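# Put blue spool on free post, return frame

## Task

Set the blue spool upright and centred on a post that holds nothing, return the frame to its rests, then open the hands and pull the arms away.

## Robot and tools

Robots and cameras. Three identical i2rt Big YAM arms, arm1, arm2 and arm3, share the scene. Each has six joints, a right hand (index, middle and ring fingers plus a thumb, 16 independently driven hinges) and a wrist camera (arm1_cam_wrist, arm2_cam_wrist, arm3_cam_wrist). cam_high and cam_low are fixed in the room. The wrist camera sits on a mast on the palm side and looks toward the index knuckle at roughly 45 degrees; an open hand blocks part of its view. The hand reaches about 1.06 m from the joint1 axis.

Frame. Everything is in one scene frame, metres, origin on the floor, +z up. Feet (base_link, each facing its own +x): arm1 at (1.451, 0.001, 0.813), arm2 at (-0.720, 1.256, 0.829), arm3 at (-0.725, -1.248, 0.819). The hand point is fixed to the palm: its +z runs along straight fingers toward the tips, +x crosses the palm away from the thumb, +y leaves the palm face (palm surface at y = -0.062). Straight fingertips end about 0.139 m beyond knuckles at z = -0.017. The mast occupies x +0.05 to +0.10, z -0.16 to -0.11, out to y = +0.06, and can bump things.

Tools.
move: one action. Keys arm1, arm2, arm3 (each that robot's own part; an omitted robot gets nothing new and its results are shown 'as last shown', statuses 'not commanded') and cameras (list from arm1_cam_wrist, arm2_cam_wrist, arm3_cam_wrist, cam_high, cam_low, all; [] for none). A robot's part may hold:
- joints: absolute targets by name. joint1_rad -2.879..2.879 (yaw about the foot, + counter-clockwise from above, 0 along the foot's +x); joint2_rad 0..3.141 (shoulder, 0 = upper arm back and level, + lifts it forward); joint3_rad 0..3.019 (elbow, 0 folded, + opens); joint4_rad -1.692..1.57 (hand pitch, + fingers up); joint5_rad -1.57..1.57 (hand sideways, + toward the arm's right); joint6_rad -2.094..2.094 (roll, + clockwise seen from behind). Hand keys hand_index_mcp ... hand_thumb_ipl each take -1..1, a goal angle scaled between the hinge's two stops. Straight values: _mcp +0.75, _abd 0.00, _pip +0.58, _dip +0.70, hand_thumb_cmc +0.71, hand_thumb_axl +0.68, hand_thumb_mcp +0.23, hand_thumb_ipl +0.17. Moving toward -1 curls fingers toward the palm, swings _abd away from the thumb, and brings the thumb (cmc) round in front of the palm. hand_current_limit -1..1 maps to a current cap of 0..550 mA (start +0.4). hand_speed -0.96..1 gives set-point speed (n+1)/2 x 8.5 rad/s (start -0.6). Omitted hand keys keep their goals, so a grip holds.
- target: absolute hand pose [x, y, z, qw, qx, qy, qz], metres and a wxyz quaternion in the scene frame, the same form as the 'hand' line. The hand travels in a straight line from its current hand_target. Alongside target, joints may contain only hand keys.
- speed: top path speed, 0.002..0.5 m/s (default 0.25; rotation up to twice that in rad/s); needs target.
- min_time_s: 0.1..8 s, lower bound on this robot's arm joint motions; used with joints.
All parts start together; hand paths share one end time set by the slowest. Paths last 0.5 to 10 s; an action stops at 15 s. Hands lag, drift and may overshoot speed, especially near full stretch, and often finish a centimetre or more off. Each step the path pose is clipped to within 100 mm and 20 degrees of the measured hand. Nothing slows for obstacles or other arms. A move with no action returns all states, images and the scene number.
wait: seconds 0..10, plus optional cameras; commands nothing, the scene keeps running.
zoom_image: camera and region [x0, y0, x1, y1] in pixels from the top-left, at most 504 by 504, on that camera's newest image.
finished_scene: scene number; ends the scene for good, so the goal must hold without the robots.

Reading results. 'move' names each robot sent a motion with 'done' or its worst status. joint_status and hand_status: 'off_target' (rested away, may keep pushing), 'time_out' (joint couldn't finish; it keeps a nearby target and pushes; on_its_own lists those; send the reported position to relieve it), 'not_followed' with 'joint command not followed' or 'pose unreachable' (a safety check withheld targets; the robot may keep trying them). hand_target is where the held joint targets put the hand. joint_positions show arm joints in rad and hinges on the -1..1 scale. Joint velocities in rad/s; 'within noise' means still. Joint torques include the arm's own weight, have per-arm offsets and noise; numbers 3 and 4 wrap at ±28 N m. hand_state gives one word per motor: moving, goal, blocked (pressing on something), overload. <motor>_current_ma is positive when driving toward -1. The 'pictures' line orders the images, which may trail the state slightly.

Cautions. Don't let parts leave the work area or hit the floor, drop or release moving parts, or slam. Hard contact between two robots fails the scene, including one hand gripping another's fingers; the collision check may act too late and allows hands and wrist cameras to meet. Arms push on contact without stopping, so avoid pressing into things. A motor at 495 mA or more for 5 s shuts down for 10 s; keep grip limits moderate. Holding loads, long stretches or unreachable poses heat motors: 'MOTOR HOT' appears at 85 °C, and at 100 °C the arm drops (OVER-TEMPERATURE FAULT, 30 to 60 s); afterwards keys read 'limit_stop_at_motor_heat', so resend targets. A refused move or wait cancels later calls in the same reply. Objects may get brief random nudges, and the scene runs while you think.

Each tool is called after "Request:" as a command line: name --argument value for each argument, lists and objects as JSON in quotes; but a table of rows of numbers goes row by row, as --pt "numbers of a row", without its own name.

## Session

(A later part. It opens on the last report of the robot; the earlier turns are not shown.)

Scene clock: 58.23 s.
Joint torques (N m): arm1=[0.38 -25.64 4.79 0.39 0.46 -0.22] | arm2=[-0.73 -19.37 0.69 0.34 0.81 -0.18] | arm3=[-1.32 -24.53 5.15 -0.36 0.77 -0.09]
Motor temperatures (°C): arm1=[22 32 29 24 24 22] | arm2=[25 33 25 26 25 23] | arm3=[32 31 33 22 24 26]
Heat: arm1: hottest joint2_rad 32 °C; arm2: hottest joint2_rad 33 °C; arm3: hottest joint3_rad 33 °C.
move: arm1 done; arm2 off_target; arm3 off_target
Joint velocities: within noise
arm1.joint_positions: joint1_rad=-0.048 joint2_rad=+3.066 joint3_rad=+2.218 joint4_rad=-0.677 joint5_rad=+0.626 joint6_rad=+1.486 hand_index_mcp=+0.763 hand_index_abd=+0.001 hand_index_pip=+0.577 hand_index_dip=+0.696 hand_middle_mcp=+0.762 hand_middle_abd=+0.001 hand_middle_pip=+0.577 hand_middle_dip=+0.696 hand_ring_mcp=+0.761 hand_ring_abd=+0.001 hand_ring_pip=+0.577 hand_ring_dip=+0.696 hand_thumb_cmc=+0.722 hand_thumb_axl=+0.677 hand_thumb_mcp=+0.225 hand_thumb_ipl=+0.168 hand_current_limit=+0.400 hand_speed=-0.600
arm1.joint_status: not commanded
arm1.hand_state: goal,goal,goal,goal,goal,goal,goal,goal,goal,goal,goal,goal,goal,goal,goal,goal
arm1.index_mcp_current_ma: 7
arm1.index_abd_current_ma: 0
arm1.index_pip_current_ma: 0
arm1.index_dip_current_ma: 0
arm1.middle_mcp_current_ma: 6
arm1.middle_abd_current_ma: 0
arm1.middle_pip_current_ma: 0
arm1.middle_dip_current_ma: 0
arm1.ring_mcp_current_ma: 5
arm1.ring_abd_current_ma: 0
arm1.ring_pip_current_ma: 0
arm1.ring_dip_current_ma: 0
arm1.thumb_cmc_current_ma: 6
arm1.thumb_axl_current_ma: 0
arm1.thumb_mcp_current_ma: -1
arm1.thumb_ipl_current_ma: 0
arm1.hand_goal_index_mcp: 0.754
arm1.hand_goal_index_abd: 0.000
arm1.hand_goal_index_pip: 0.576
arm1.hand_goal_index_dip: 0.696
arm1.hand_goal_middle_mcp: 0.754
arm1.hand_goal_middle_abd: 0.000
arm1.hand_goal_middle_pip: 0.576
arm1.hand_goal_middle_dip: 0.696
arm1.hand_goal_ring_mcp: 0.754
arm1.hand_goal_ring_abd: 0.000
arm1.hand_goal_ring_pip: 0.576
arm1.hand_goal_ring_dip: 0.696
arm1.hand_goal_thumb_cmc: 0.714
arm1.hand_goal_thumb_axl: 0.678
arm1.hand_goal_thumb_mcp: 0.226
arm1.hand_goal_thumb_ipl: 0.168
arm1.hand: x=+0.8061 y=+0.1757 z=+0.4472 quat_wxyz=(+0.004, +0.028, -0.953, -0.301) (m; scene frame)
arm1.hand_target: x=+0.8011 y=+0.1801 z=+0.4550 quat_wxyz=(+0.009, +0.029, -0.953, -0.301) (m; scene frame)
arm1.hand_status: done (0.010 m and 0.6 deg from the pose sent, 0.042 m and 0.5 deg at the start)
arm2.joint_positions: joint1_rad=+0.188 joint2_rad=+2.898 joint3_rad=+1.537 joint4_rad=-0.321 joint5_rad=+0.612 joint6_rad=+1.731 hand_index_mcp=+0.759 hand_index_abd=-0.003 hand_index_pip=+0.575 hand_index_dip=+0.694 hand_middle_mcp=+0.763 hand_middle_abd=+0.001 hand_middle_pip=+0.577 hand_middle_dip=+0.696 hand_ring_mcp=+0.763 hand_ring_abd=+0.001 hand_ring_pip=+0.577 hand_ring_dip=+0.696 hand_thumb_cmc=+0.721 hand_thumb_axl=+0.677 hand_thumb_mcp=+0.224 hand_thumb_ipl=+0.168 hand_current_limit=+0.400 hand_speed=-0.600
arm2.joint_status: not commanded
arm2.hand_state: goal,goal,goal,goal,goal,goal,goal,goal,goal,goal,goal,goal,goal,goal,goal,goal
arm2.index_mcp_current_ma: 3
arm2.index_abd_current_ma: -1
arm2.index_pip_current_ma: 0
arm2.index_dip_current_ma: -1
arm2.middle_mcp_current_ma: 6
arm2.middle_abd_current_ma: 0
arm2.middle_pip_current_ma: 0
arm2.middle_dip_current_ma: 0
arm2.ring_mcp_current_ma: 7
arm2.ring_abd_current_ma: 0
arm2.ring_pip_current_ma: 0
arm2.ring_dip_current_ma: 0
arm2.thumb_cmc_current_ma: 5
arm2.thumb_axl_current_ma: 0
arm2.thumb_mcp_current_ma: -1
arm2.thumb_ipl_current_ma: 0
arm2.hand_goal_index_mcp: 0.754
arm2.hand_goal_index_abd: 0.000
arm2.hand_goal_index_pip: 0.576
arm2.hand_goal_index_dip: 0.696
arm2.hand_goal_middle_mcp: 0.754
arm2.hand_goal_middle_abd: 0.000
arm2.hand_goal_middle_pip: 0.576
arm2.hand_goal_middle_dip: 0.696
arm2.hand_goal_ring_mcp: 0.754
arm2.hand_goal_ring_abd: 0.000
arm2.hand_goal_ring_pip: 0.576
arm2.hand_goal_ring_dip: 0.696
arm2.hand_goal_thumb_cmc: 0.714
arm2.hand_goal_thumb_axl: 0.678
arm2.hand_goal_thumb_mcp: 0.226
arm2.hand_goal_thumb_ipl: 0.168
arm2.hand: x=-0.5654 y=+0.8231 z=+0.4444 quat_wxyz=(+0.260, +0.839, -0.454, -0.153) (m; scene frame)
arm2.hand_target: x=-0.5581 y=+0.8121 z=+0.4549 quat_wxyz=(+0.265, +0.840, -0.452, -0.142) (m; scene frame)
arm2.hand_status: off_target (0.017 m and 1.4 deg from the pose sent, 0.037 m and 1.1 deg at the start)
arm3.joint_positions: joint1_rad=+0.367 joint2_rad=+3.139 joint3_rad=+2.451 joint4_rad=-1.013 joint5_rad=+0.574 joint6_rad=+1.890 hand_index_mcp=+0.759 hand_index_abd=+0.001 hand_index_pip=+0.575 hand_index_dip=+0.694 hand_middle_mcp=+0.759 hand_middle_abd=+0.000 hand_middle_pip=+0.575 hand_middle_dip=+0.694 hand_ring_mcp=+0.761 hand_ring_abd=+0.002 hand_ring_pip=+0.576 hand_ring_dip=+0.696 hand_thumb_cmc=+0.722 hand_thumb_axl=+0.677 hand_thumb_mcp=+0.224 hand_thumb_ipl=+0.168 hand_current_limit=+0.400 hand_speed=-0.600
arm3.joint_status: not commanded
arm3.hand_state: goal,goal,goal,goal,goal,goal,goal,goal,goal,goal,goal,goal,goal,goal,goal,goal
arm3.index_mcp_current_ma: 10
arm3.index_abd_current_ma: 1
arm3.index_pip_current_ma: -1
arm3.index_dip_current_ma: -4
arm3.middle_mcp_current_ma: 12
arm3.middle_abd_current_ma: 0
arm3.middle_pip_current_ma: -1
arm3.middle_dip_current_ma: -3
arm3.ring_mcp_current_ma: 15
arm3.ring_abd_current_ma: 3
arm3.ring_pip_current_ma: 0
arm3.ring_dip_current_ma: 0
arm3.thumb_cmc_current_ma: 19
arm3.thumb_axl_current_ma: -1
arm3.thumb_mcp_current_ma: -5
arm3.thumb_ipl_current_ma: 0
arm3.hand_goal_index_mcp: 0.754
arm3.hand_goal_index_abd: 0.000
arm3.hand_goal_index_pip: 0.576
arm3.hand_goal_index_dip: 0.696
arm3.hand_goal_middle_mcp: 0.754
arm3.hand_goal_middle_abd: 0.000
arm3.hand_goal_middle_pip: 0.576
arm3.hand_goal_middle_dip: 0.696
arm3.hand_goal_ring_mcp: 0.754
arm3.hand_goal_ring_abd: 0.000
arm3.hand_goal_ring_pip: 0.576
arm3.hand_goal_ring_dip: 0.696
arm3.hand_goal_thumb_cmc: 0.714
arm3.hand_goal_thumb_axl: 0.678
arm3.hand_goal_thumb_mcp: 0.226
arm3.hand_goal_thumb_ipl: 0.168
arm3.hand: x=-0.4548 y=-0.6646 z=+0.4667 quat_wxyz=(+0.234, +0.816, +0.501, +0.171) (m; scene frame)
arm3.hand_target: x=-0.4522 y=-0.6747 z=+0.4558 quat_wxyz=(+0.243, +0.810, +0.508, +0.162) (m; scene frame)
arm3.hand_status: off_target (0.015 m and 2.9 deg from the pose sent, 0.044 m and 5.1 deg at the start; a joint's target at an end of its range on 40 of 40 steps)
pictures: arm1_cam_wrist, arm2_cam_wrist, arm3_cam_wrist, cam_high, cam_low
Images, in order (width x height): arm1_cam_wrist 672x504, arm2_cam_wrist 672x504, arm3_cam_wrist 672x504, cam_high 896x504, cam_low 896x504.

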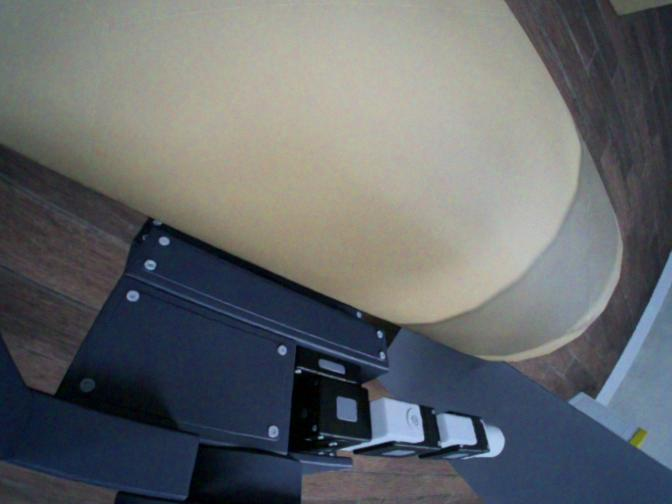

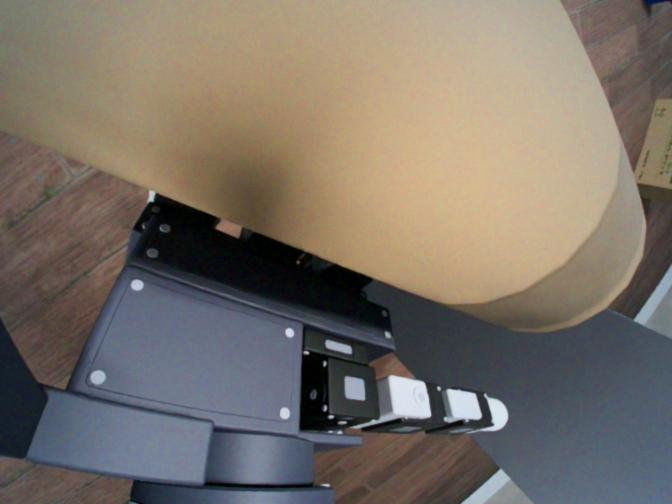

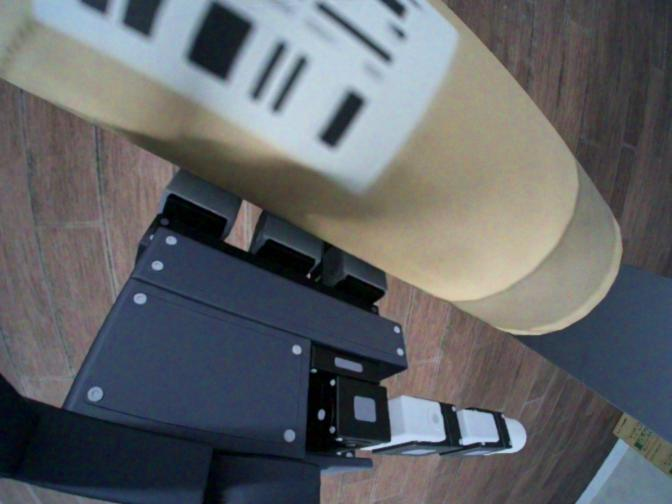

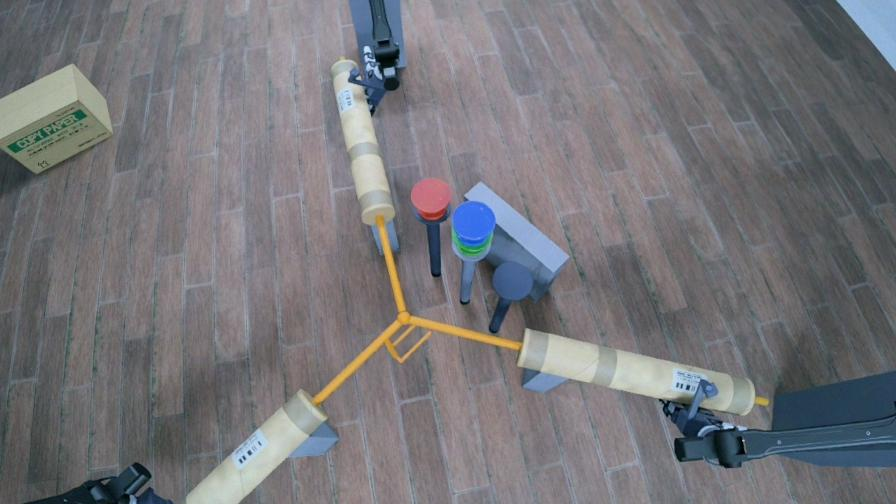

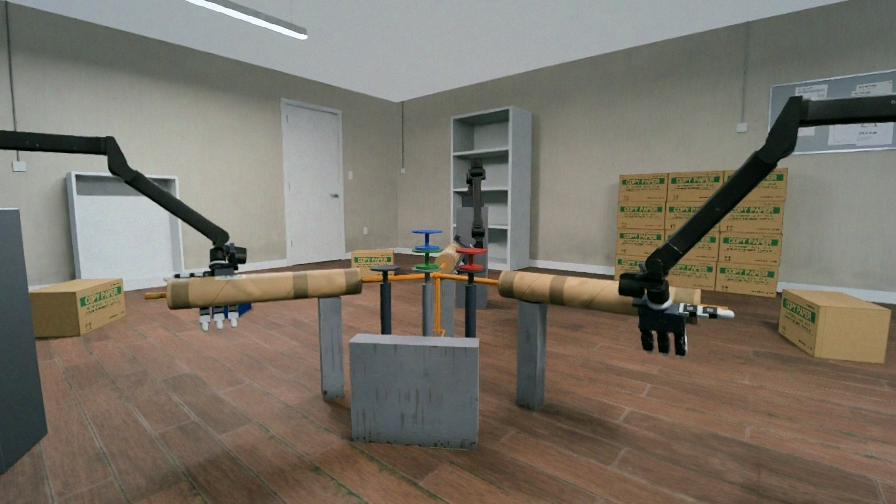

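Request:
move --arm1 '{"joints":{"hand_index_mcp":0.3,"hand_middle_mcp":0.3,"hand_ring_mcp":0.3,"hand_index_pip":-0.35,"hand_middle_pip":-0.35,"hand_ring_pip":-0.35,"hand_index_dip":0.2,"hand_middle_dip":0.2,"hand_ring_dip":0.2}}' --arm2 '{"joints":{"hand_index_mcp":0.3,"hand_middle_mcp":0.3,"hand_ring_mcp":0.3,"hand_index_pip":-0.35,"hand_middle_pip":-0.35,"hand_ring_pip":-0.35,"hand_index_dip":0.2,"hand_middle_dip":0.2,"hand_ring_dip":0.2}}' --arm3 '{"joints":{"hand_index_mcp":0.3,"hand_middle_mcp":0.3,"hand_ring_mcp":0.3,"hand_index_pip":-0.35,"hand_middle_pip":-0.35,"hand_ring_pip":-0.35,"hand_index_dip":0.2,"hand_middle_dip":0.2,"hand_ring_dip":0.2}}' --cameras '["all"]'

Scene clock: 59.57 s.
Joint torques (N m): arm1=[0.09 -25.35 5.05 0.12 0.92 -0.35] | arm2=[0.03 -18.9 0.9 -0.13 1.17 -0.25] | arm3=[-0.79 -24.18 5.64 -0.68 1.38 -0.02]
Motor temperatures (°C): arm1=[22 32 29 24 24 22] | arm2=[25 33 25 26 26 23] | arm3=[32 31 33 22 24 26]
Heat: arm1: hottest joint2_rad 32 °C; arm2: hottest joint2_rad 33 °C; arm3: hottest joint3_rad 33 °C.
move: arm1 off_target; arm2 off_target; arm3 off_target
Joint velocities: within noise
arm1.joint_positions: joint1_rad=-0.048 joint2_rad=+3.066 joint3_rad=+2.214 joint4_rad=-0.670 joint5_rad=+0.615 joint6_rad=+1.501 hand_index_mcp=+0.335 hand_index_abd=-0.007 hand_index_pip=-0.155 hand_index_dip=+0.228 hand_middle_mcp=+0.340 hand_middle_abd=-0.008 hand_middle_pip=-0.183 hand_middle_dip=+0.233 hand_ring_mcp=+0.342 hand_ring_abd=-0.010 hand_ring_pip=-0.197 hand_ring_dip=+0.229 hand_thumb_cmc=+0.721 hand_thumb_axl=+0.677 hand_thumb_mcp=+0.224 hand_thumb_ipl=+0.168 hand_current_limit=+0.400 hand_speed=-0.600
arm1.joint_status: hand_index_mcp off_target (ended at +0.335, target +0.300); hand_index_pip off_target (ended at -0.155, target -0.350); hand_index_dip off_target (ended at +0.228, target +0.200); hand_middle_mcp off_target (ended at +0.340, target +0.300); hand_middle_pip off_target (ended at -0.183, target -0.350); hand_middle_dip off_target (ended at +0.233, target +0.200); hand_ring_mcp off_target (ended at +0.342, target +0.300); hand_ring_pip off_target (ended at -0.197, target -0.350); hand_ring_dip off_target (ended at +0.229, target +0.200)
arm1.hand_state: blocked,goal,blocked,blocked,blocked,goal,blocked,blocked,blocked,goal,blocked,blocked,goal,goal,goal,goal
arm1.index_mcp_current_ma: 61
arm1.index_abd_current_ma: -4
arm1.index_pip_current_ma: 385
arm1.index_dip_current_ma: 41
arm1.middle_mcp_current_ma: 75
arm1.middle_abd_current_ma: -5
arm1.middle_pip_current_ma: 385
arm1.middle_dip_current_ma: 53
arm1.ring_mcp_current_ma: 79
arm1.ring_abd_current_ma: -7
arm1.ring_pip_current_ma: 385
arm1.ring_dip_current_ma: 43
arm1.thumb_cmc_current_ma: 5
arm1.thumb_axl_current_ma: 0
arm1.thumb_mcp_current_ma: -1
arm1.thumb_ipl_current_ma: 0
arm1.hand_goal_index_mcp: 0.300
arm1.hand_goal_index_abd: 0.000
arm1.hand_goal_index_pip: -0.350
arm1.hand_goal_index_dip: 0.200
arm1.hand_goal_middle_mcp: 0.300
arm1.hand_goal_middle_abd: 0.000
arm1.hand_goal_middle_pip: -0.350
arm1.hand_goal_middle_dip: 0.200
arm1.hand_goal_ring_mcp: 0.300
arm1.hand_goal_ring_abd: 0.000
arm1.hand_goal_ring_pip: -0.350
arm1.hand_goal_ring_dip: 0.200
arm1.hand_goal_thumb_cmc: 0.714
arm1.hand_goal_thumb_axl: 0.678
arm1.hand_goal_thumb_mcp: 0.226
arm1.hand_goal_thumb_ipl: 0.168
arm1.hand: x=+0.8076 y=+0.1744 z=+0.4444 quat_wxyz=(+0.009, +0.021, -0.955, -0.296) (m; scene frame)
arm1.hand_target: x=+0.8010 y=+0.1799 z=+0.4549 quat_wxyz=(+0.009, +0.029, -0.953, -0.301) (m; scene frame)
arm1.hand_status: not commanded
arm2.joint_positions: joint1_rad=+0.180 joint2_rad=+2.898 joint3_rad=+1.534 joint4_rad=-0.312 joint5_rad=+0.607 joint6_rad=+1.732 hand_index_mcp=+0.336 hand_index_abd=-0.003 hand_index_pip=-0.220 hand_index_dip=+0.231 hand_middle_mcp=+0.337 hand_middle_abd=-0.002 hand_middle_pip=-0.242 hand_middle_dip=+0.227 hand_ring_mcp=+0.336 hand_ring_abd=-0.002 hand_ring_pip=-0.264 hand_ring_dip=+0.224 hand_thumb_cmc=+0.721 hand_thumb_axl=+0.677 hand_thumb_mcp=+0.224 hand_thumb_ipl=+0.168 hand_current_limit=+0.400 hand_speed=-0.600
arm2.joint_status: hand_index_mcp off_target (ended at +0.336, target +0.300); hand_index_pip off_target (ended at -0.220, target -0.350); hand_index_dip off_target (ended at +0.231, target +0.200); hand_middle_mcp off_target (ended at +0.337, target +0.300); hand_middle_pip off_target (ended at -0.242, target -0.350); hand_middle_dip off_target (ended at +0.227, target +0.200); hand_ring_mcp off_target (ended at +0.336, target +0.300); hand_ring_pip off_target (ended at -0.264, target -0.350); hand_ring_dip off_target (ended at +0.224, target +0.200)
arm2.hand_state: blocked,goal,blocked,blocked,blocked,goal,blocked,blocked,blocked,goal,blocked,blocked,goal,goal,goal,goal
arm2.index_mcp_current_ma: 57
arm2.index_abd_current_ma: -1
arm2.index_pip_current_ma: 377
arm2.index_dip_current_ma: 41
arm2.middle_mcp_current_ma: 57
arm2.middle_abd_current_ma: 0
arm2.middle_pip_current_ma: 280
arm2.middle_dip_current_ma: 32
arm2.ring_mcp_current_ma: 56
arm2.ring_abd_current_ma: 0
arm2.ring_pip_current_ma: 197
arm2.ring_dip_current_ma: 27
arm2.thumb_cmc_current_ma: 4
arm2.thumb_axl_current_ma: 0
arm2.thumb_mcp_current_ma: -1
arm2.thumb_ipl_current_ma: 0
arm2.hand_goal_index_mcp: 0.300
arm2.hand_goal_index_abd: 0.000
arm2.hand_goal_index_pip: -0.350
arm2.hand_goal_index_dip: 0.200
arm2.hand_goal_middle_mcp: 0.300
arm2.hand_goal_middle_abd: 0.000
arm2.hand_goal_middle_pip: -0.350
arm2.hand_goal_middle_dip: 0.200
arm2.hand_goal_ring_mcp: 0.300
arm2.hand_goal_ring_abd: 0.000
arm2.hand_goal_ring_pip: -0.350
arm2.hand_goal_ring_dip: 0.200
arm2.hand_goal_thumb_cmc: 0.714
arm2.hand_goal_thumb_axl: 0.678
arm2.hand_goal_thumb_mcp: 0.226
arm2.hand_goal_thumb_ipl: 0.168
arm2.hand: x=-0.5684 y=+0.8225 z=+0.4429 quat_wxyz=(+0.258, +0.837, -0.459, -0.150) (m; scene frame)
arm2.hand_target: x=-0.5582 y=+0.8121 z=+0.4549 quat_wxyz=(+0.265, +0.840, -0.452, -0.143) (m; scene frame)
arm2.hand_status: not commanded
arm3.joint_positions: joint1_rad=+0.362 joint2_rad=+3.141 joint3_rad=+2.442 joint4_rad=-1.004 joint5_rad=+0.561 joint6_rad=+1.883 hand_index_mcp=+0.339 hand_index_abd=-0.002 hand_index_pip=-0.135 hand_index_dip=+0.223 hand_middle_mcp=+0.355 hand_middle_abd=-0.004 hand_middle_pip=-0.128 hand_middle_dip=+0.222 hand_ring_mcp=+0.367 hand_ring_abd=-0.005 hand_ring_pip=-0.113 hand_ring_dip=+0.216 hand_thumb_cmc=+0.721 hand_thumb_axl=+0.677 hand_thumb_mcp=+0.224 hand_thumb_ipl=+0.168 hand_current_limit=+0.400 hand_speed=-0.600
arm3.joint_status: hand_index_mcp off_target (ended at +0.339, target +0.300); hand_index_pip off_target (ended at -0.135, target -0.350); hand_index_dip off_target (ended at +0.223, target +0.200); hand_middle_mcp off_target (ended at +0.355, target +0.300); hand_middle_pip off_target (ended at -0.128, target -0.350); hand_middle_dip off_target (ended at +0.222, target +0.200); hand_ring_mcp off_target (ended at +0.367, target +0.300); hand_ring_pip off_target (ended at -0.113, target -0.350); the others done
arm3.hand_state: blocked,goal,blocked,blocked,blocked,goal,blocked,blocked,blocked,goal,blocked,goal,goal,goal,goal,goal
arm3.index_mcp_current_ma: 130
arm3.index_abd_current_ma: -3
arm3.index_pip_current_ma: 385
arm3.index_dip_current_ma: 65
arm3.middle_mcp_current_ma: 198
arm3.middle_abd_current_ma: -7
arm3.middle_pip_current_ma: 385
arm3.middle_dip_current_ma: 60
arm3.ring_mcp_current_ma: 251
arm3.ring_abd_current_ma: -9
arm3.ring_pip_current_ma: 385
arm3.ring_dip_current_ma: 41
arm3.thumb_cmc_current_ma: 16
arm3.thumb_axl_current_ma: -1
arm3.thumb_mcp_current_ma: -5
arm3.thumb_ipl_current_ma: 0
arm3.hand_goal_index_mcp: 0.300
arm3.hand_goal_index_abd: 0.000
arm3.hand_goal_index_pip: -0.350
arm3.hand_goal_index_dip: 0.200
arm3.hand_goal_middle_mcp: 0.300
arm3.hand_goal_middle_abd: 0.000
arm3.hand_goal_middle_pip: -0.350
arm3.hand_goal_middle_dip: 0.200
arm3.hand_goal_ring_mcp: 0.300
arm3.hand_goal_ring_abd: 0.000
arm3.hand_goal_ring_pip: -0.350
arm3.hand_goal_ring_dip: 0.200
arm3.hand_goal_thumb_cmc: 0.714
arm3.hand_goal_thumb_axl: 0.678
arm3.hand_goal_thumb_mcp: 0.226
arm3.hand_goal_thumb_ipl: 0.168
arm3.hand: x=-0.4535 y=-0.6682 z=+0.4615 quat_wxyz=(+0.231, +0.817, +0.503, +0.164) (m; scene frame)
arm3.hand_target: x=-0.4523 y=-0.6746 z=+0.4558 quat_wxyz=(+0.243, +0.810, +0.508, +0.162) (m; scene frame)
arm3.hand_status: not commanded
pictures: arm1_cam_wrist, arm2_cam_wrist, arm3_cam_wrist, cam_high, cam_low
Images, in order (width x height): arm1_cam_wrist 672x504, arm2_cam_wrist 672x504, arm3_cam_wrist 672x504, cam_high 896x504, cam_low 896x504.

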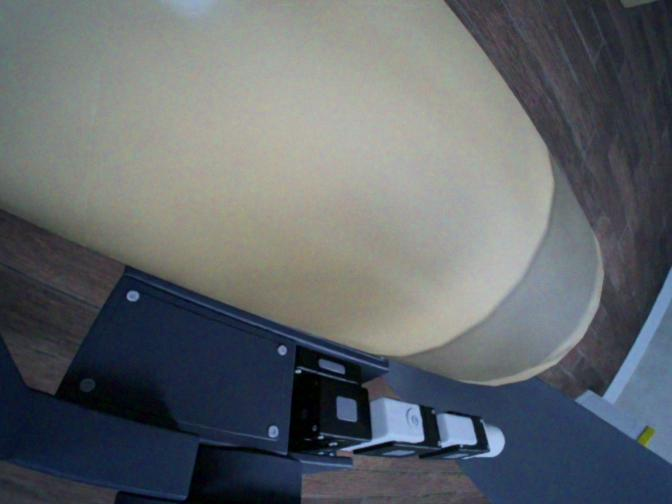

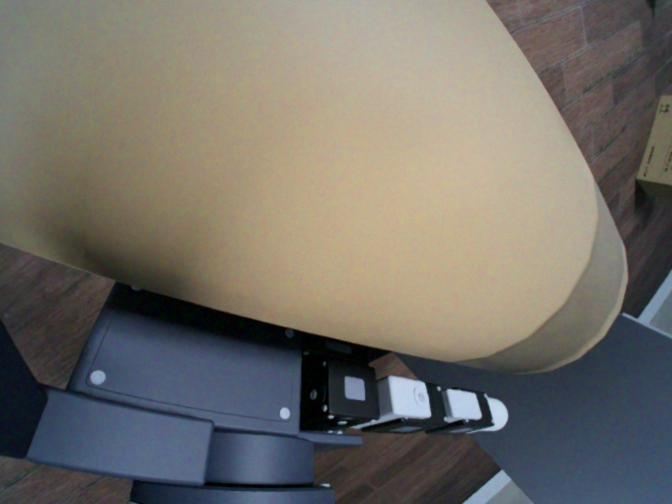

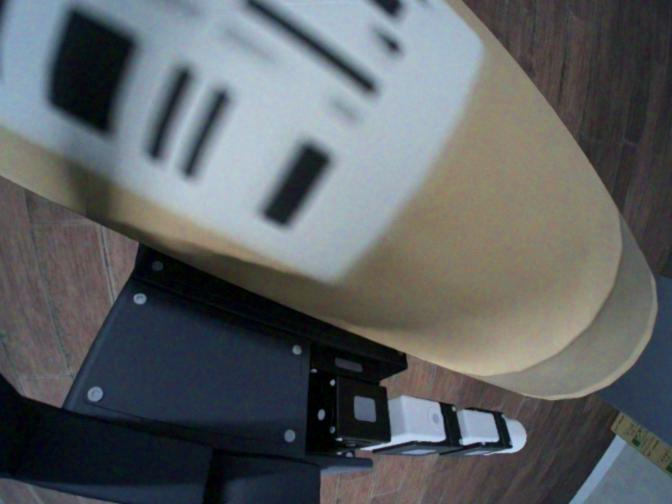

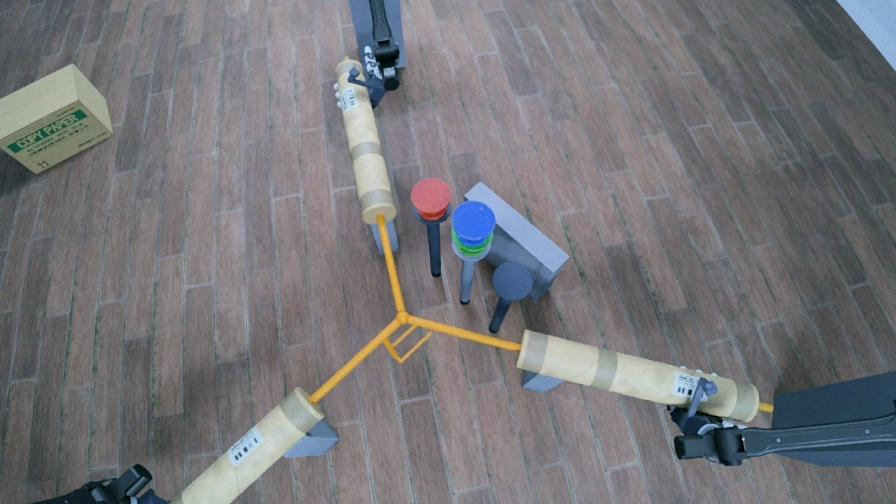

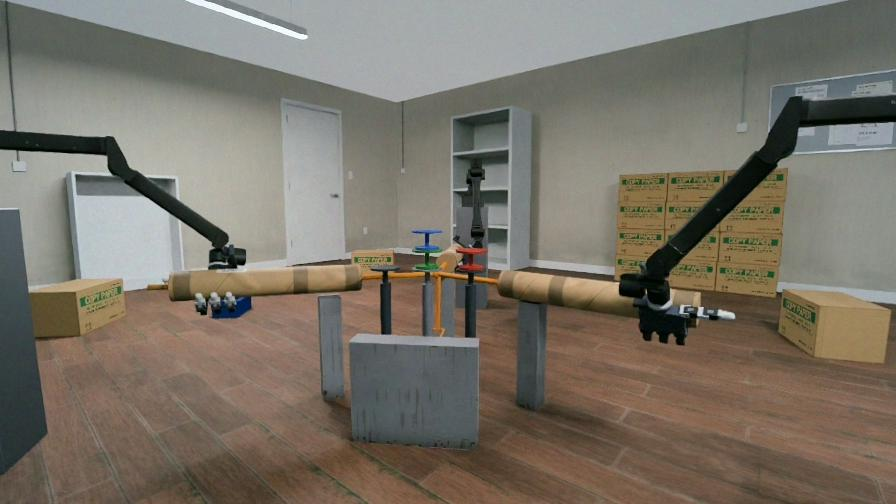

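Request:
move --arm1 '{"joints":{"hand_thumb_cmc":-0.5}}' --arm2 '{"joints":{"hand_thumb_cmc":-0.5}}' --arm3 '{"joints":{"hand_thumb_cmc":-0.5}}' --cameras '["arm1_cam_wrist","arm2_cam_wrist","arm3_cam_wrist"]'

Scene clock: 60.87 s.
Joint torques (N m): arm1=[0.21 -24.53 5.24 0.12 0.94 -0.35] | arm2=[-1.2 -19.02 0.98 -0.01 1.13 -0.3] | arm3=[-0.91 -24.35 5.64 -0.72 1.4 -0.02]
Motor temperatures (°C): arm1=[22 32 28 24 24 22] | arm2=[25 33 25 26 26 23] | arm3=[32 31 32 22 24 26]
Heat: arm1: hottest joint2_rad 32 °C; arm2: hottest joint2_rad 33 °C; arm3: hottest joint1_rad 32 °C.
move: arm1 off_target; arm2 off_target; arm3 off_target
Joint velocities: within noise
arm1.joint_positions: joint1_rad=-0.048 joint2_rad=+3.066 joint3_rad=+2.214 joint4_rad=-0.670 joint5_rad=+0.616 joint6_rad=+1.503 hand_index_mcp=+0.336 hand_index_abd=-0.009 hand_index_pip=-0.157 hand_index_dip=+0.228 hand_middle_mcp=+0.342 hand_middle_abd=-0.011 hand_middle_pip=-0.186 hand_middle_dip=+0.234 hand_ring_mcp=+0.345 hand_ring_abd=-0.013 hand_ring_pip=-0.201 hand_ring_dip=+0.229 hand_thumb_cmc=+0.264 hand_thumb_axl=+0.680 hand_thumb_mcp=+0.226 hand_thumb_ipl=+0.169 hand_current_limit=+0.400 hand_speed=-0.600
arm1.joint_status: hand_thumb_cmc off_target (ended at +0.264, target -0.500)
arm1.hand_state: blocked,goal,blocked,blocked,blocked,goal,blocked,blocked,blocked,goal,blocked,blocked,blocked,goal,goal,goal
arm1.index_mcp_current_ma: 64
arm1.index_abd_current_ma: -6
arm1.index_pip_current_ma: 385
arm1.index_dip_current_ma: 41
arm1.middle_mcp_current_ma: 82
arm1.middle_abd_current_ma: -8
arm1.middle_pip_current_ma: 385
arm1.middle_dip_current_ma: 53
arm1.ring_mcp_current_ma: 90
arm1.ring_abd_current_ma: -10
arm1.ring_pip_current_ma: 385
arm1.ring_dip_current_ma: 43
arm1.thumb_cmc_current_ma: 385
arm1.thumb_axl_current_ma: 1
arm1.thumb_mcp_current_ma: 0
arm1.thumb_ipl_current_ma: 0
arm1.hand_goal_index_mcp: 0.300
arm1.hand_goal_index_abd: 0.000
arm1.hand_goal_index_pip: -0.350
arm1.hand_goal_index_dip: 0.200
arm1.hand_goal_middle_mcp: 0.300
arm1.hand_goal_middle_abd: 0.000
arm1.hand_goal_middle_pip: -0.350
arm1.hand_goal_middle_dip: 0.200
arm1.hand_goal_ring_mcp: 0.300
arm1.hand_goal_ring_abd: 0.000
arm1.hand_goal_ring_pip: -0.350
arm1.hand_goal_ring_dip: 0.200
arm1.hand_goal_thumb_cmc: -0.500
arm1.hand_goal_thumb_axl: 0.678
arm1.hand_goal_thumb_mcp: 0.226
arm1.hand_goal_thumb_ipl: 0.168
arm1.hand: x=+0.8078 y=+0.1745 z=+0.4444 quat_wxyz=(+0.009, +0.020, -0.955, -0.296) (m; scene frame)
arm1.hand_target: x=+0.8010 y=+0.1800 z=+0.4550 quat_wxyz=(+0.009, +0.029, -0.953, -0.301) (m; scene frame)
arm1.hand_status: not commanded
arm2.joint_positions: joint1_rad=+0.180 joint2_rad=+2.898 joint3_rad=+1.534 joint4_rad=-0.312 joint5_rad=+0.608 joint6_rad=+1.733 hand_index_mcp=+0.337 hand_index_abd=-0.004 hand_index_pip=-0.220 hand_index_dip=+0.231 hand_middle_mcp=+0.339 hand_middle_abd=-0.003 hand_middle_pip=-0.244 hand_middle_dip=+0.227 hand_ring_mcp=+0.339 hand_ring_abd=-0.004 hand_ring_pip=-0.267 hand_ring_dip=+0.224 hand_thumb_cmc=+0.384 hand_thumb_axl=+0.676 hand_thumb_mcp=+0.255 hand_thumb_ipl=+0.169 hand_current_limit=+0.400 hand_speed=-0.600
arm2.joint_status: hand_thumb_cmc off_target (ended at +0.384, target -0.500)
arm2.hand_state: blocked,goal,blocked,blocked,blocked,goal,blocked,blocked,blocked,goal,blocked,blocked,blocked,goal,blocked,goal
arm2.index_mcp_current_ma: 58
arm2.index_abd_current_ma: -1
arm2.index_pip_current_ma: 377
arm2.index_dip_current_ma: 41
arm2.middle_mcp_current_ma: 63
arm2.middle_abd_current_ma: -1
arm2.middle_pip_current_ma: 274
arm2.middle_dip_current_ma: 32
arm2.ring_mcp_current_ma: 64
arm2.ring_abd_current_ma: -1
arm2.ring_pip_current_ma: 187
arm2.ring_dip_current_ma: 27
arm2.thumb_cmc_current_ma: 385
arm2.thumb_axl_current_ma: -1
arm2.thumb_mcp_current_ma: 55
arm2.thumb_ipl_current_ma: 0
arm2.hand_goal_index_mcp: 0.300
arm2.hand_goal_index_abd: 0.000
arm2.hand_goal_index_pip: -0.350
arm2.hand_goal_index_dip: 0.200
arm2.hand_goal_middle_mcp: 0.300
arm2.hand_goal_middle_abd: 0.000
arm2.hand_goal_middle_pip: -0.350
arm2.hand_goal_middle_dip: 0.200
arm2.hand_goal_ring_mcp: 0.300
arm2.hand_goal_ring_abd: 0.000
arm2.hand_goal_ring_pip: -0.350
arm2.hand_goal_ring_dip: 0.200
arm2.hand_goal_thumb_cmc: -0.500
arm2.hand_goal_thumb_axl: 0.678
arm2.hand_goal_thumb_mcp: 0.226
arm2.hand_goal_thumb_ipl: 0.168
arm2.hand: x=-0.5686 y=+0.8224 z=+0.4432 quat_wxyz=(+0.259, +0.837, -0.459, -0.150) (m; scene frame)
arm2.hand_target: x=-0.5582 y=+0.8121 z=+0.4549 quat_wxyz=(+0.265, +0.840, -0.452, -0.143) (m; scene frame)
arm2.hand_status: not commanded
arm3.joint_positions: joint1_rad=+0.362 joint2_rad=+3.141 joint3_rad=+2.442 joint4_rad=-1.004 joint5_rad=+0.561 joint6_rad=+1.884 hand_index_mcp=+0.339 hand_index_abd=-0.002 hand_index_pip=-0.135 hand_index_dip=+0.224 hand_middle_mcp=+0.355 hand_middle_abd=-0.005 hand_middle_pip=-0.128 hand_middle_dip=+0.222 hand_ring_mcp=+0.367 hand_ring_abd=-0.006 hand_ring_pip=-0.113 hand_ring_dip=+0.216 hand_thumb_cmc=+0.456 hand_thumb_axl=+0.677 hand_thumb_mcp=+0.247 hand_thumb_ipl=+0.172 hand_current_limit=+0.400 hand_speed=-0.600
arm3.joint_status: hand_thumb_cmc off_target (ended at +0.456, target -0.500)
arm3.hand_state: blocked,goal,blocked,blocked,blocked,goal,blocked,blocked,blocked,goal,blocked,goal,blocked,goal,blocked,goal
arm3.index_mcp_current_ma: 130
arm3.index_abd_current_ma: -3
arm3.index_pip_current_ma: 385
arm3.index_dip_current_ma: 67
arm3.middle_mcp_current_ma: 198
arm3.middle_abd_current_ma: -8
arm3.middle_pip_current_ma: 385
arm3.middle_dip_current_ma: 61
arm3.ring_mcp_current_ma: 251
arm3.ring_abd_current_ma: -10
arm3.ring_pip_current_ma: 385
arm3.ring_dip_current_ma: 41
arm3.thumb_cmc_current_ma: 385
arm3.thumb_axl_current_ma: -1
arm3.thumb_mcp_current_ma: 80
arm3.thumb_ipl_current_ma: 12
arm3.hand_goal_index_mcp: 0.300
arm3.hand_goal_index_abd: 0.000
arm3.hand_goal_index_pip: -0.350
arm3.hand_goal_index_dip: 0.200
arm3.hand_goal_middle_mcp: 0.300
arm3.hand_goal_middle_abd: 0.000
arm3.hand_goal_middle_pip: -0.350
arm3.hand_goal_middle_dip: 0.200
arm3.hand_goal_ring_mcp: 0.300
arm3.hand_goal_ring_abd: 0.000
arm3.hand_goal_ring_pip: -0.350
arm3.hand_goal_ring_dip: 0.200
arm3.hand_goal_thumb_cmc: -0.500
arm3.hand_goal_thumb_axl: 0.678
arm3.hand_goal_thumb_mcp: 0.226
arm3.hand_goal_thumb_ipl: 0.168
arm3.hand: x=-0.4535 y=-0.6682 z=+0.4615 quat_wxyz=(+0.231, +0.817, +0.502, +0.164) (m; scene frame)
arm3.hand_target: x=-0.4523 y=-0.6746 z=+0.4558 quat_wxyz=(+0.243, +0.810, +0.508, +0.162) (m; scene frame)
arm3.hand_status: not commanded
pictures: arm1_cam_wrist, arm2_cam_wrist, arm3_cam_wrist
Images, in order (width x height): arm1_cam_wrist 672x504, arm2_cam_wrist 672x504, arm3_cam_wrist 672x504.

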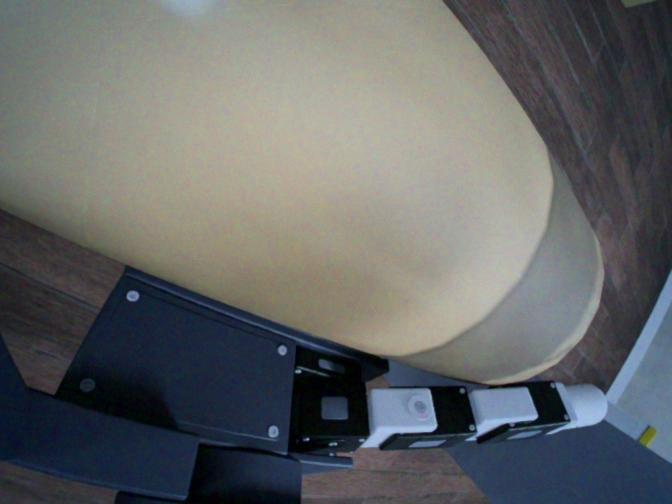

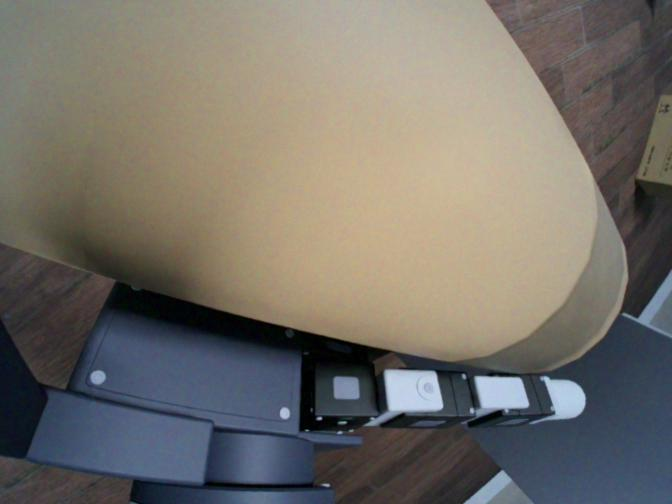

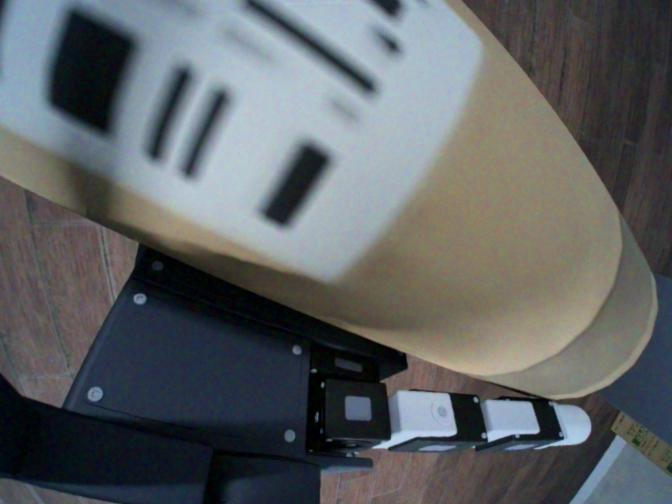

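Request:
move --arm1 '{"target":[0.801,0.180,0.495,-0.0092,-0.0291,0.9533,0.3006],"speed":0.05,"joints":{"hand_thumb_cmc":0.6}}' --arm2 '{"target":[-0.558,0.812,0.495,-0.2649,-0.8401,0.4514,0.1423],"speed":0.05,"joints":{"hand_thumb_cmc":0.6}}' --arm3 '{"target":[-0.452,-0.674,0.495,0.2557,0.811,0.5019,0.1583],"speed":0.05,"joints":{"hand_thumb_cmc":0.6}}' --cameras '["all"]'

Scene clock: 63.20 s.
Joint torques (N m): arm1=[0.26 -26.52 4.34 -0.13 0.93 -0.51] | arm2=[0.32 -20.01 0.05 -0.75 1.07 -0.18] | arm3=[-0.5 -28.34 4.04 -2.07 1.15 0.16]
Motor temperatures (°C): arm1=[22 32 28 24 24 22] | arm2=[25 33 24 26 26 23] | arm3=[32 31 32 22 25 26]
Heat: arm1: hottest joint2_rad 32 °C; arm2: hottest joint2_rad 33 °C; arm3: hottest joint1_rad 32 °C.
move: arm1 off_target; arm2 off_target; arm3 off_target
Joint velocities: within noise
arm1.joint_positions: joint1_rad=-0.047 joint2_rad=+2.981 joint3_rad=+2.111 joint4_rad=-0.660 joint5_rad=+0.615 joint6_rad=+1.513 hand_index_mcp=+0.336 hand_index_abd=-0.009 hand_index_pip=-0.165 hand_index_dip=+0.230 hand_middle_mcp=+0.343 hand_middle_abd=-0.011 hand_middle_pip=-0.194 hand_middle_dip=+0.235 hand_ring_mcp=+0.347 hand_ring_abd=-0.013 hand_ring_pip=-0.210 hand_ring_dip=+0.233 hand_thumb_cmc=+0.603 hand_thumb_axl=+0.680 hand_thumb_mcp=+0.225 hand_thumb_ipl=+0.169 hand_current_limit=+0.400 hand_speed=-0.600
arm1.joint_status: all done
arm1.hand_state: blocked,goal,blocked,blocked,blocked,goal,blocked,blocked,blocked,goal,blocked,blocked,goal,goal,goal,goal
arm1.index_mcp_current_ma: 65
arm1.index_abd_current_ma: -6
arm1.index_pip_current_ma: 385
arm1.index_dip_current_ma: 44
arm1.middle_mcp_current_ma: 83
arm1.middle_abd_current_ma: -8
arm1.middle_pip_current_ma: 385
arm1.middle_dip_current_ma: 56
arm1.ring_mcp_current_ma: 94
arm1.ring_abd_current_ma: -10
arm1.ring_pip_current_ma: 385
arm1.ring_dip_current_ma: 51
arm1.thumb_cmc_current_ma: 2
arm1.thumb_axl_current_ma: 1
arm1.thumb_mcp_current_ma: -1
arm1.thumb_ipl_current_ma: 0
arm1.hand_goal_index_mcp: 0.300
arm1.hand_goal_index_abd: 0.000
arm1.hand_goal_index_pip: -0.350
arm1.hand_goal_index_dip: 0.200
arm1.hand_goal_middle_mcp: 0.300
arm1.hand_goal_middle_abd: 0.000
arm1.hand_goal_middle_pip: -0.350
arm1.hand_goal_middle_dip: 0.200
arm1.hand_goal_ring_mcp: 0.300
arm1.hand_goal_ring_abd: 0.000
arm1.hand_goal_ring_pip: -0.350
arm1.hand_goal_ring_dip: 0.200
arm1.hand_goal_thumb_cmc: 0.600
arm1.hand_goal_thumb_axl: 0.678
arm1.hand_goal_thumb_mcp: 0.226
arm1.hand_goal_thumb_ipl: 0.168
arm1.hand: x=+0.8132 y=+0.1741 z=+0.4723 quat_wxyz=(+0.007, +0.016, -0.955, -0.296) (m; scene frame)
arm1.hand_target: x=+0.8010 y=+0.1800 z=+0.4947 quat_wxyz=(+0.009, +0.028, -0.953, -0.301) (m; scene frame)
arm1.hand_status: off_target (0.026 m and 1.6 deg from the pose sent, 0.051 m and 1.2 deg at the start)
arm2.joint_positions: joint1_rad=+0.178 joint2_rad=+2.814 joint3_rad=+1.460 joint4_rad=-0.311 joint5_rad=+0.608 joint6_rad=+1.724 hand_index_mcp=+0.337 hand_index_abd=-0.003 hand_index_pip=-0.234 hand_index_dip=+0.231 hand_middle_mcp=+0.341 hand_middle_abd=-0.003 hand_middle_pip=-0.253 hand_middle_dip=+0.227 hand_ring_mcp=+0.344 hand_ring_abd=-0.004 hand_ring_pip=-0.272 hand_ring_dip=+0.224 hand_thumb_cmc=+0.603 hand_thumb_axl=+0.676 hand_thumb_mcp=+0.224 hand_thumb_ipl=+0.169 hand_current_limit=+0.400 hand_speed=-0.600
arm2.joint_status: all done
arm2.hand_state: blocked,goal,blocked,blocked,blocked,goal,blocked,blocked,blocked,goal,blocked,blocked,goal,goal,goal,goal
arm2.index_mcp_current_ma: 58
arm2.index_abd_current_ma: -1
arm2.index_pip_current_ma: 313
arm2.index_dip_current_ma: 41
arm2.middle_mcp_current_ma: 68
arm2.middle_abd_current_ma: -1
arm2.middle_pip_current_ma: 238
arm2.middle_dip_current_ma: 33
arm2.ring_mcp_current_ma: 78
arm2.ring_abd_current_ma: -1
arm2.ring_pip_current_ma: 168
arm2.ring_dip_current_ma: 27
arm2.thumb_cmc_current_ma: 1
arm2.thumb_axl_current_ma: -1
arm2.thumb_mcp_current_ma: -1
arm2.thumb_ipl_current_ma: 0
arm2.hand_goal_index_mcp: 0.300
arm2.hand_goal_index_abd: 0.000
arm2.hand_goal_index_pip: -0.350
arm2.hand_goal_index_dip: 0.200
arm2.hand_goal_middle_mcp: 0.300
arm2.hand_goal_middle_abd: 0.000
arm2.hand_goal_middle_pip: -0.350
arm2.hand_goal_middle_dip: 0.200
arm2.hand_goal_ring_mcp: 0.300
arm2.hand_goal_ring_abd: 0.000
arm2.hand_goal_ring_pip: -0.350
arm2.hand_goal_ring_dip: 0.200
arm2.hand_goal_thumb_cmc: 0.600
arm2.hand_goal_thumb_axl: 0.678
arm2.hand_goal_thumb_mcp: 0.226
arm2.hand_goal_thumb_ipl: 0.168
arm2.hand: x=-0.5678 y=+0.8196 z=+0.4756 quat_wxyz=(+0.260, +0.838, -0.457, -0.147) (m; scene frame)
arm2.hand_target: x=-0.5582 y=+0.8120 z=+0.4943 quat_wxyz=(+0.265, +0.840, -0.452, -0.142) (m; scene frame)
arm2.hand_status: off_target (0.023 m and 1.1 deg from the pose sent, 0.054 m and 1.5 deg at the start)
arm3.joint_positions: joint1_rad=+0.359 joint2_rad=+3.106 joint3_rad=+2.395 joint4_rad=-1.014 joint5_rad=+0.577 joint6_rad=+1.887 hand_index_mcp=+0.344 hand_index_abd=-0.012 hand_index_pip=-0.155 hand_index_dip=+0.224 hand_middle_mcp=+0.355 hand_middle_abd=-0.012 hand_middle_pip=-0.151 hand_middle_dip=+0.222 hand_ring_mcp=+0.365 hand_ring_abd=-0.012 hand_ring_pip=-0.146 hand_ring_dip=+0.221 hand_thumb_cmc=+0.603 hand_thumb_axl=+0.677 hand_thumb_mcp=+0.224 hand_thumb_ipl=+0.169 hand_current_limit=+0.400 hand_speed=-0.600
arm3.joint_status: all done
arm3.hand_state: blocked,goal,blocked,blocked,blocked,goal,blocked,blocked,blocked,goal,blocked,blocked,goal,goal,goal,goal
arm3.index_mcp_current_ma: 150
arm3.index_abd_current_ma: -24
arm3.index_pip_current_ma: 385
arm3.index_dip_current_ma: 67
arm3.middle_mcp_current_ma: 198
arm3.middle_abd_current_ma: -26
arm3.middle_pip_current_ma: 385
arm3.middle_dip_current_ma: 61
arm3.ring_mcp_current_ma: 246
arm3.ring_abd_current_ma: -24
arm3.ring_pip_current_ma: 385
arm3.ring_dip_current_ma: 56
arm3.thumb_cmc_current_ma: 5
arm3.thumb_axl_current_ma: -2
arm3.thumb_mcp_current_ma: -4
arm3.thumb_ipl_current_ma: 2
arm3.hand_goal_index_mcp: 0.300
arm3.hand_goal_index_abd: 0.000
arm3.hand_goal_index_pip: -0.350
arm3.hand_goal_index_dip: 0.200
arm3.hand_goal_middle_mcp: 0.300
arm3.hand_goal_middle_abd: 0.000
arm3.hand_goal_middle_pip: -0.350
arm3.hand_goal_middle_dip: 0.200
arm3.hand_goal_ring_mcp: 0.300
arm3.hand_goal_ring_abd: 0.000
arm3.hand_goal_ring_pip: -0.350
arm3.hand_goal_ring_dip: 0.200
arm3.hand_goal_thumb_cmc: 0.600
arm3.hand_goal_thumb_axl: 0.678
arm3.hand_goal_thumb_mcp: 0.226
arm3.hand_goal_thumb_ipl: 0.168
arm3.on_its_own: hand_middle_pip moved -0.023 toward your old target -0.350; hand_ring_pip moved -0.033 toward your old target -0.350
arm3.hand: x=-0.4513 y=-0.6741 z=+0.4750 quat_wxyz=(+0.244, +0.814, +0.502, +0.162) (m; scene frame)
arm3.hand_target: x=-0.4518 y=-0.6735 z=+0.4942 quat_wxyz=(+0.256, +0.811, +0.502, +0.158) (m; scene frame)
arm3.hand_status: off_target (0.020 m and 1.4 deg from the pose sent, 0.034 m and 3.0 deg at the start)
pictures: arm1_cam_wrist, arm2_cam_wrist, arm3_cam_wrist, cam_high, cam_low
Images, in order (width x height): arm1_cam_wrist 672x504, arm2_cam_wrist 672x504, arm3_cam_wrist 672x504, cam_high 896x504, cam_low 896x504.

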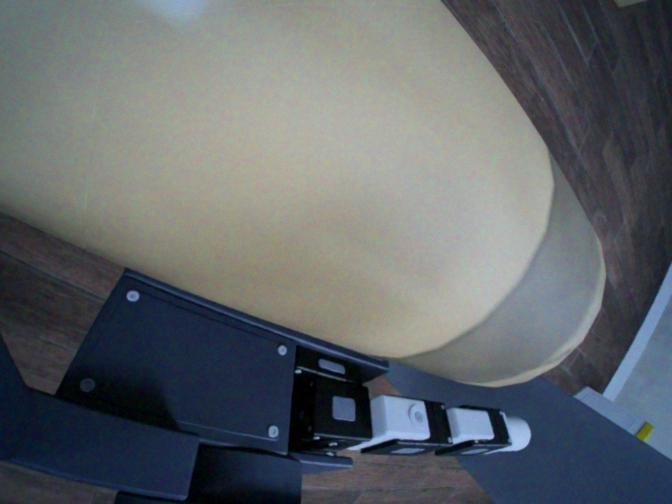

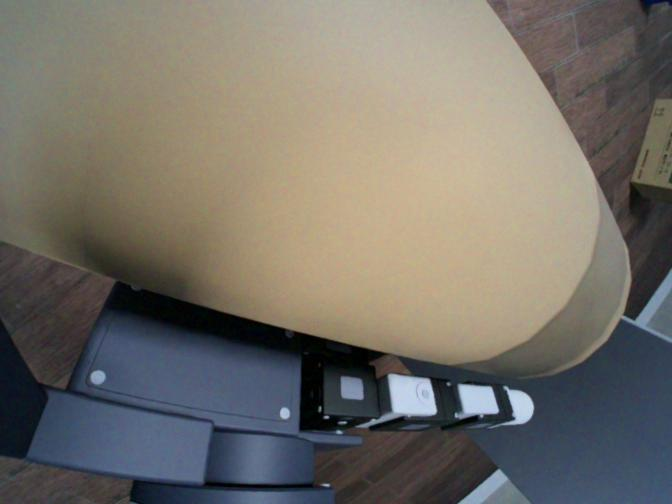

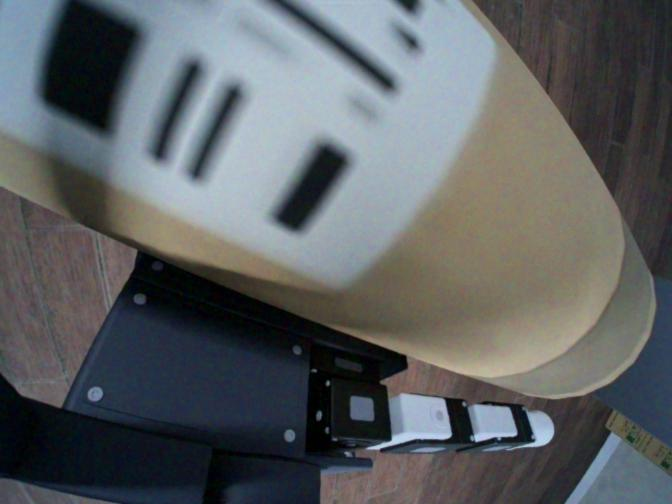

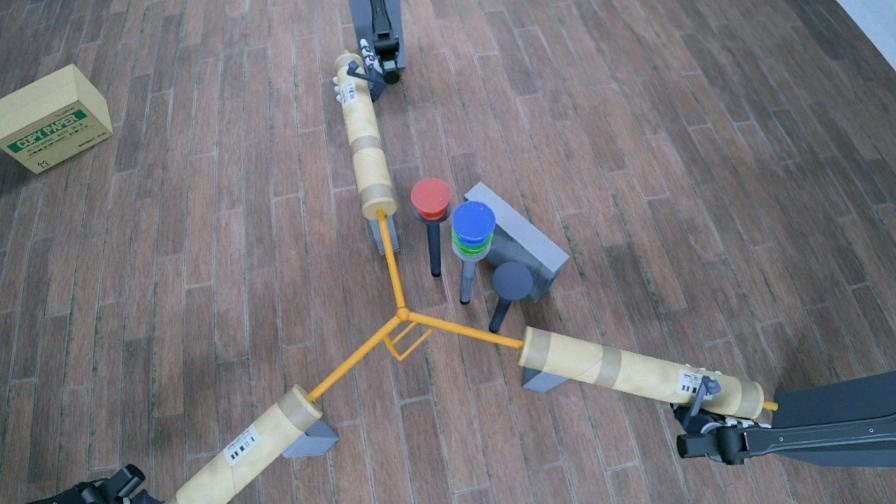

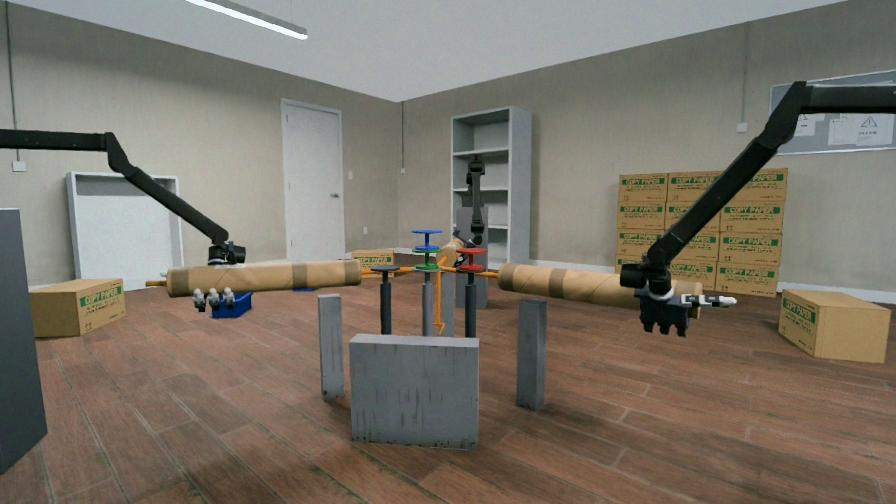

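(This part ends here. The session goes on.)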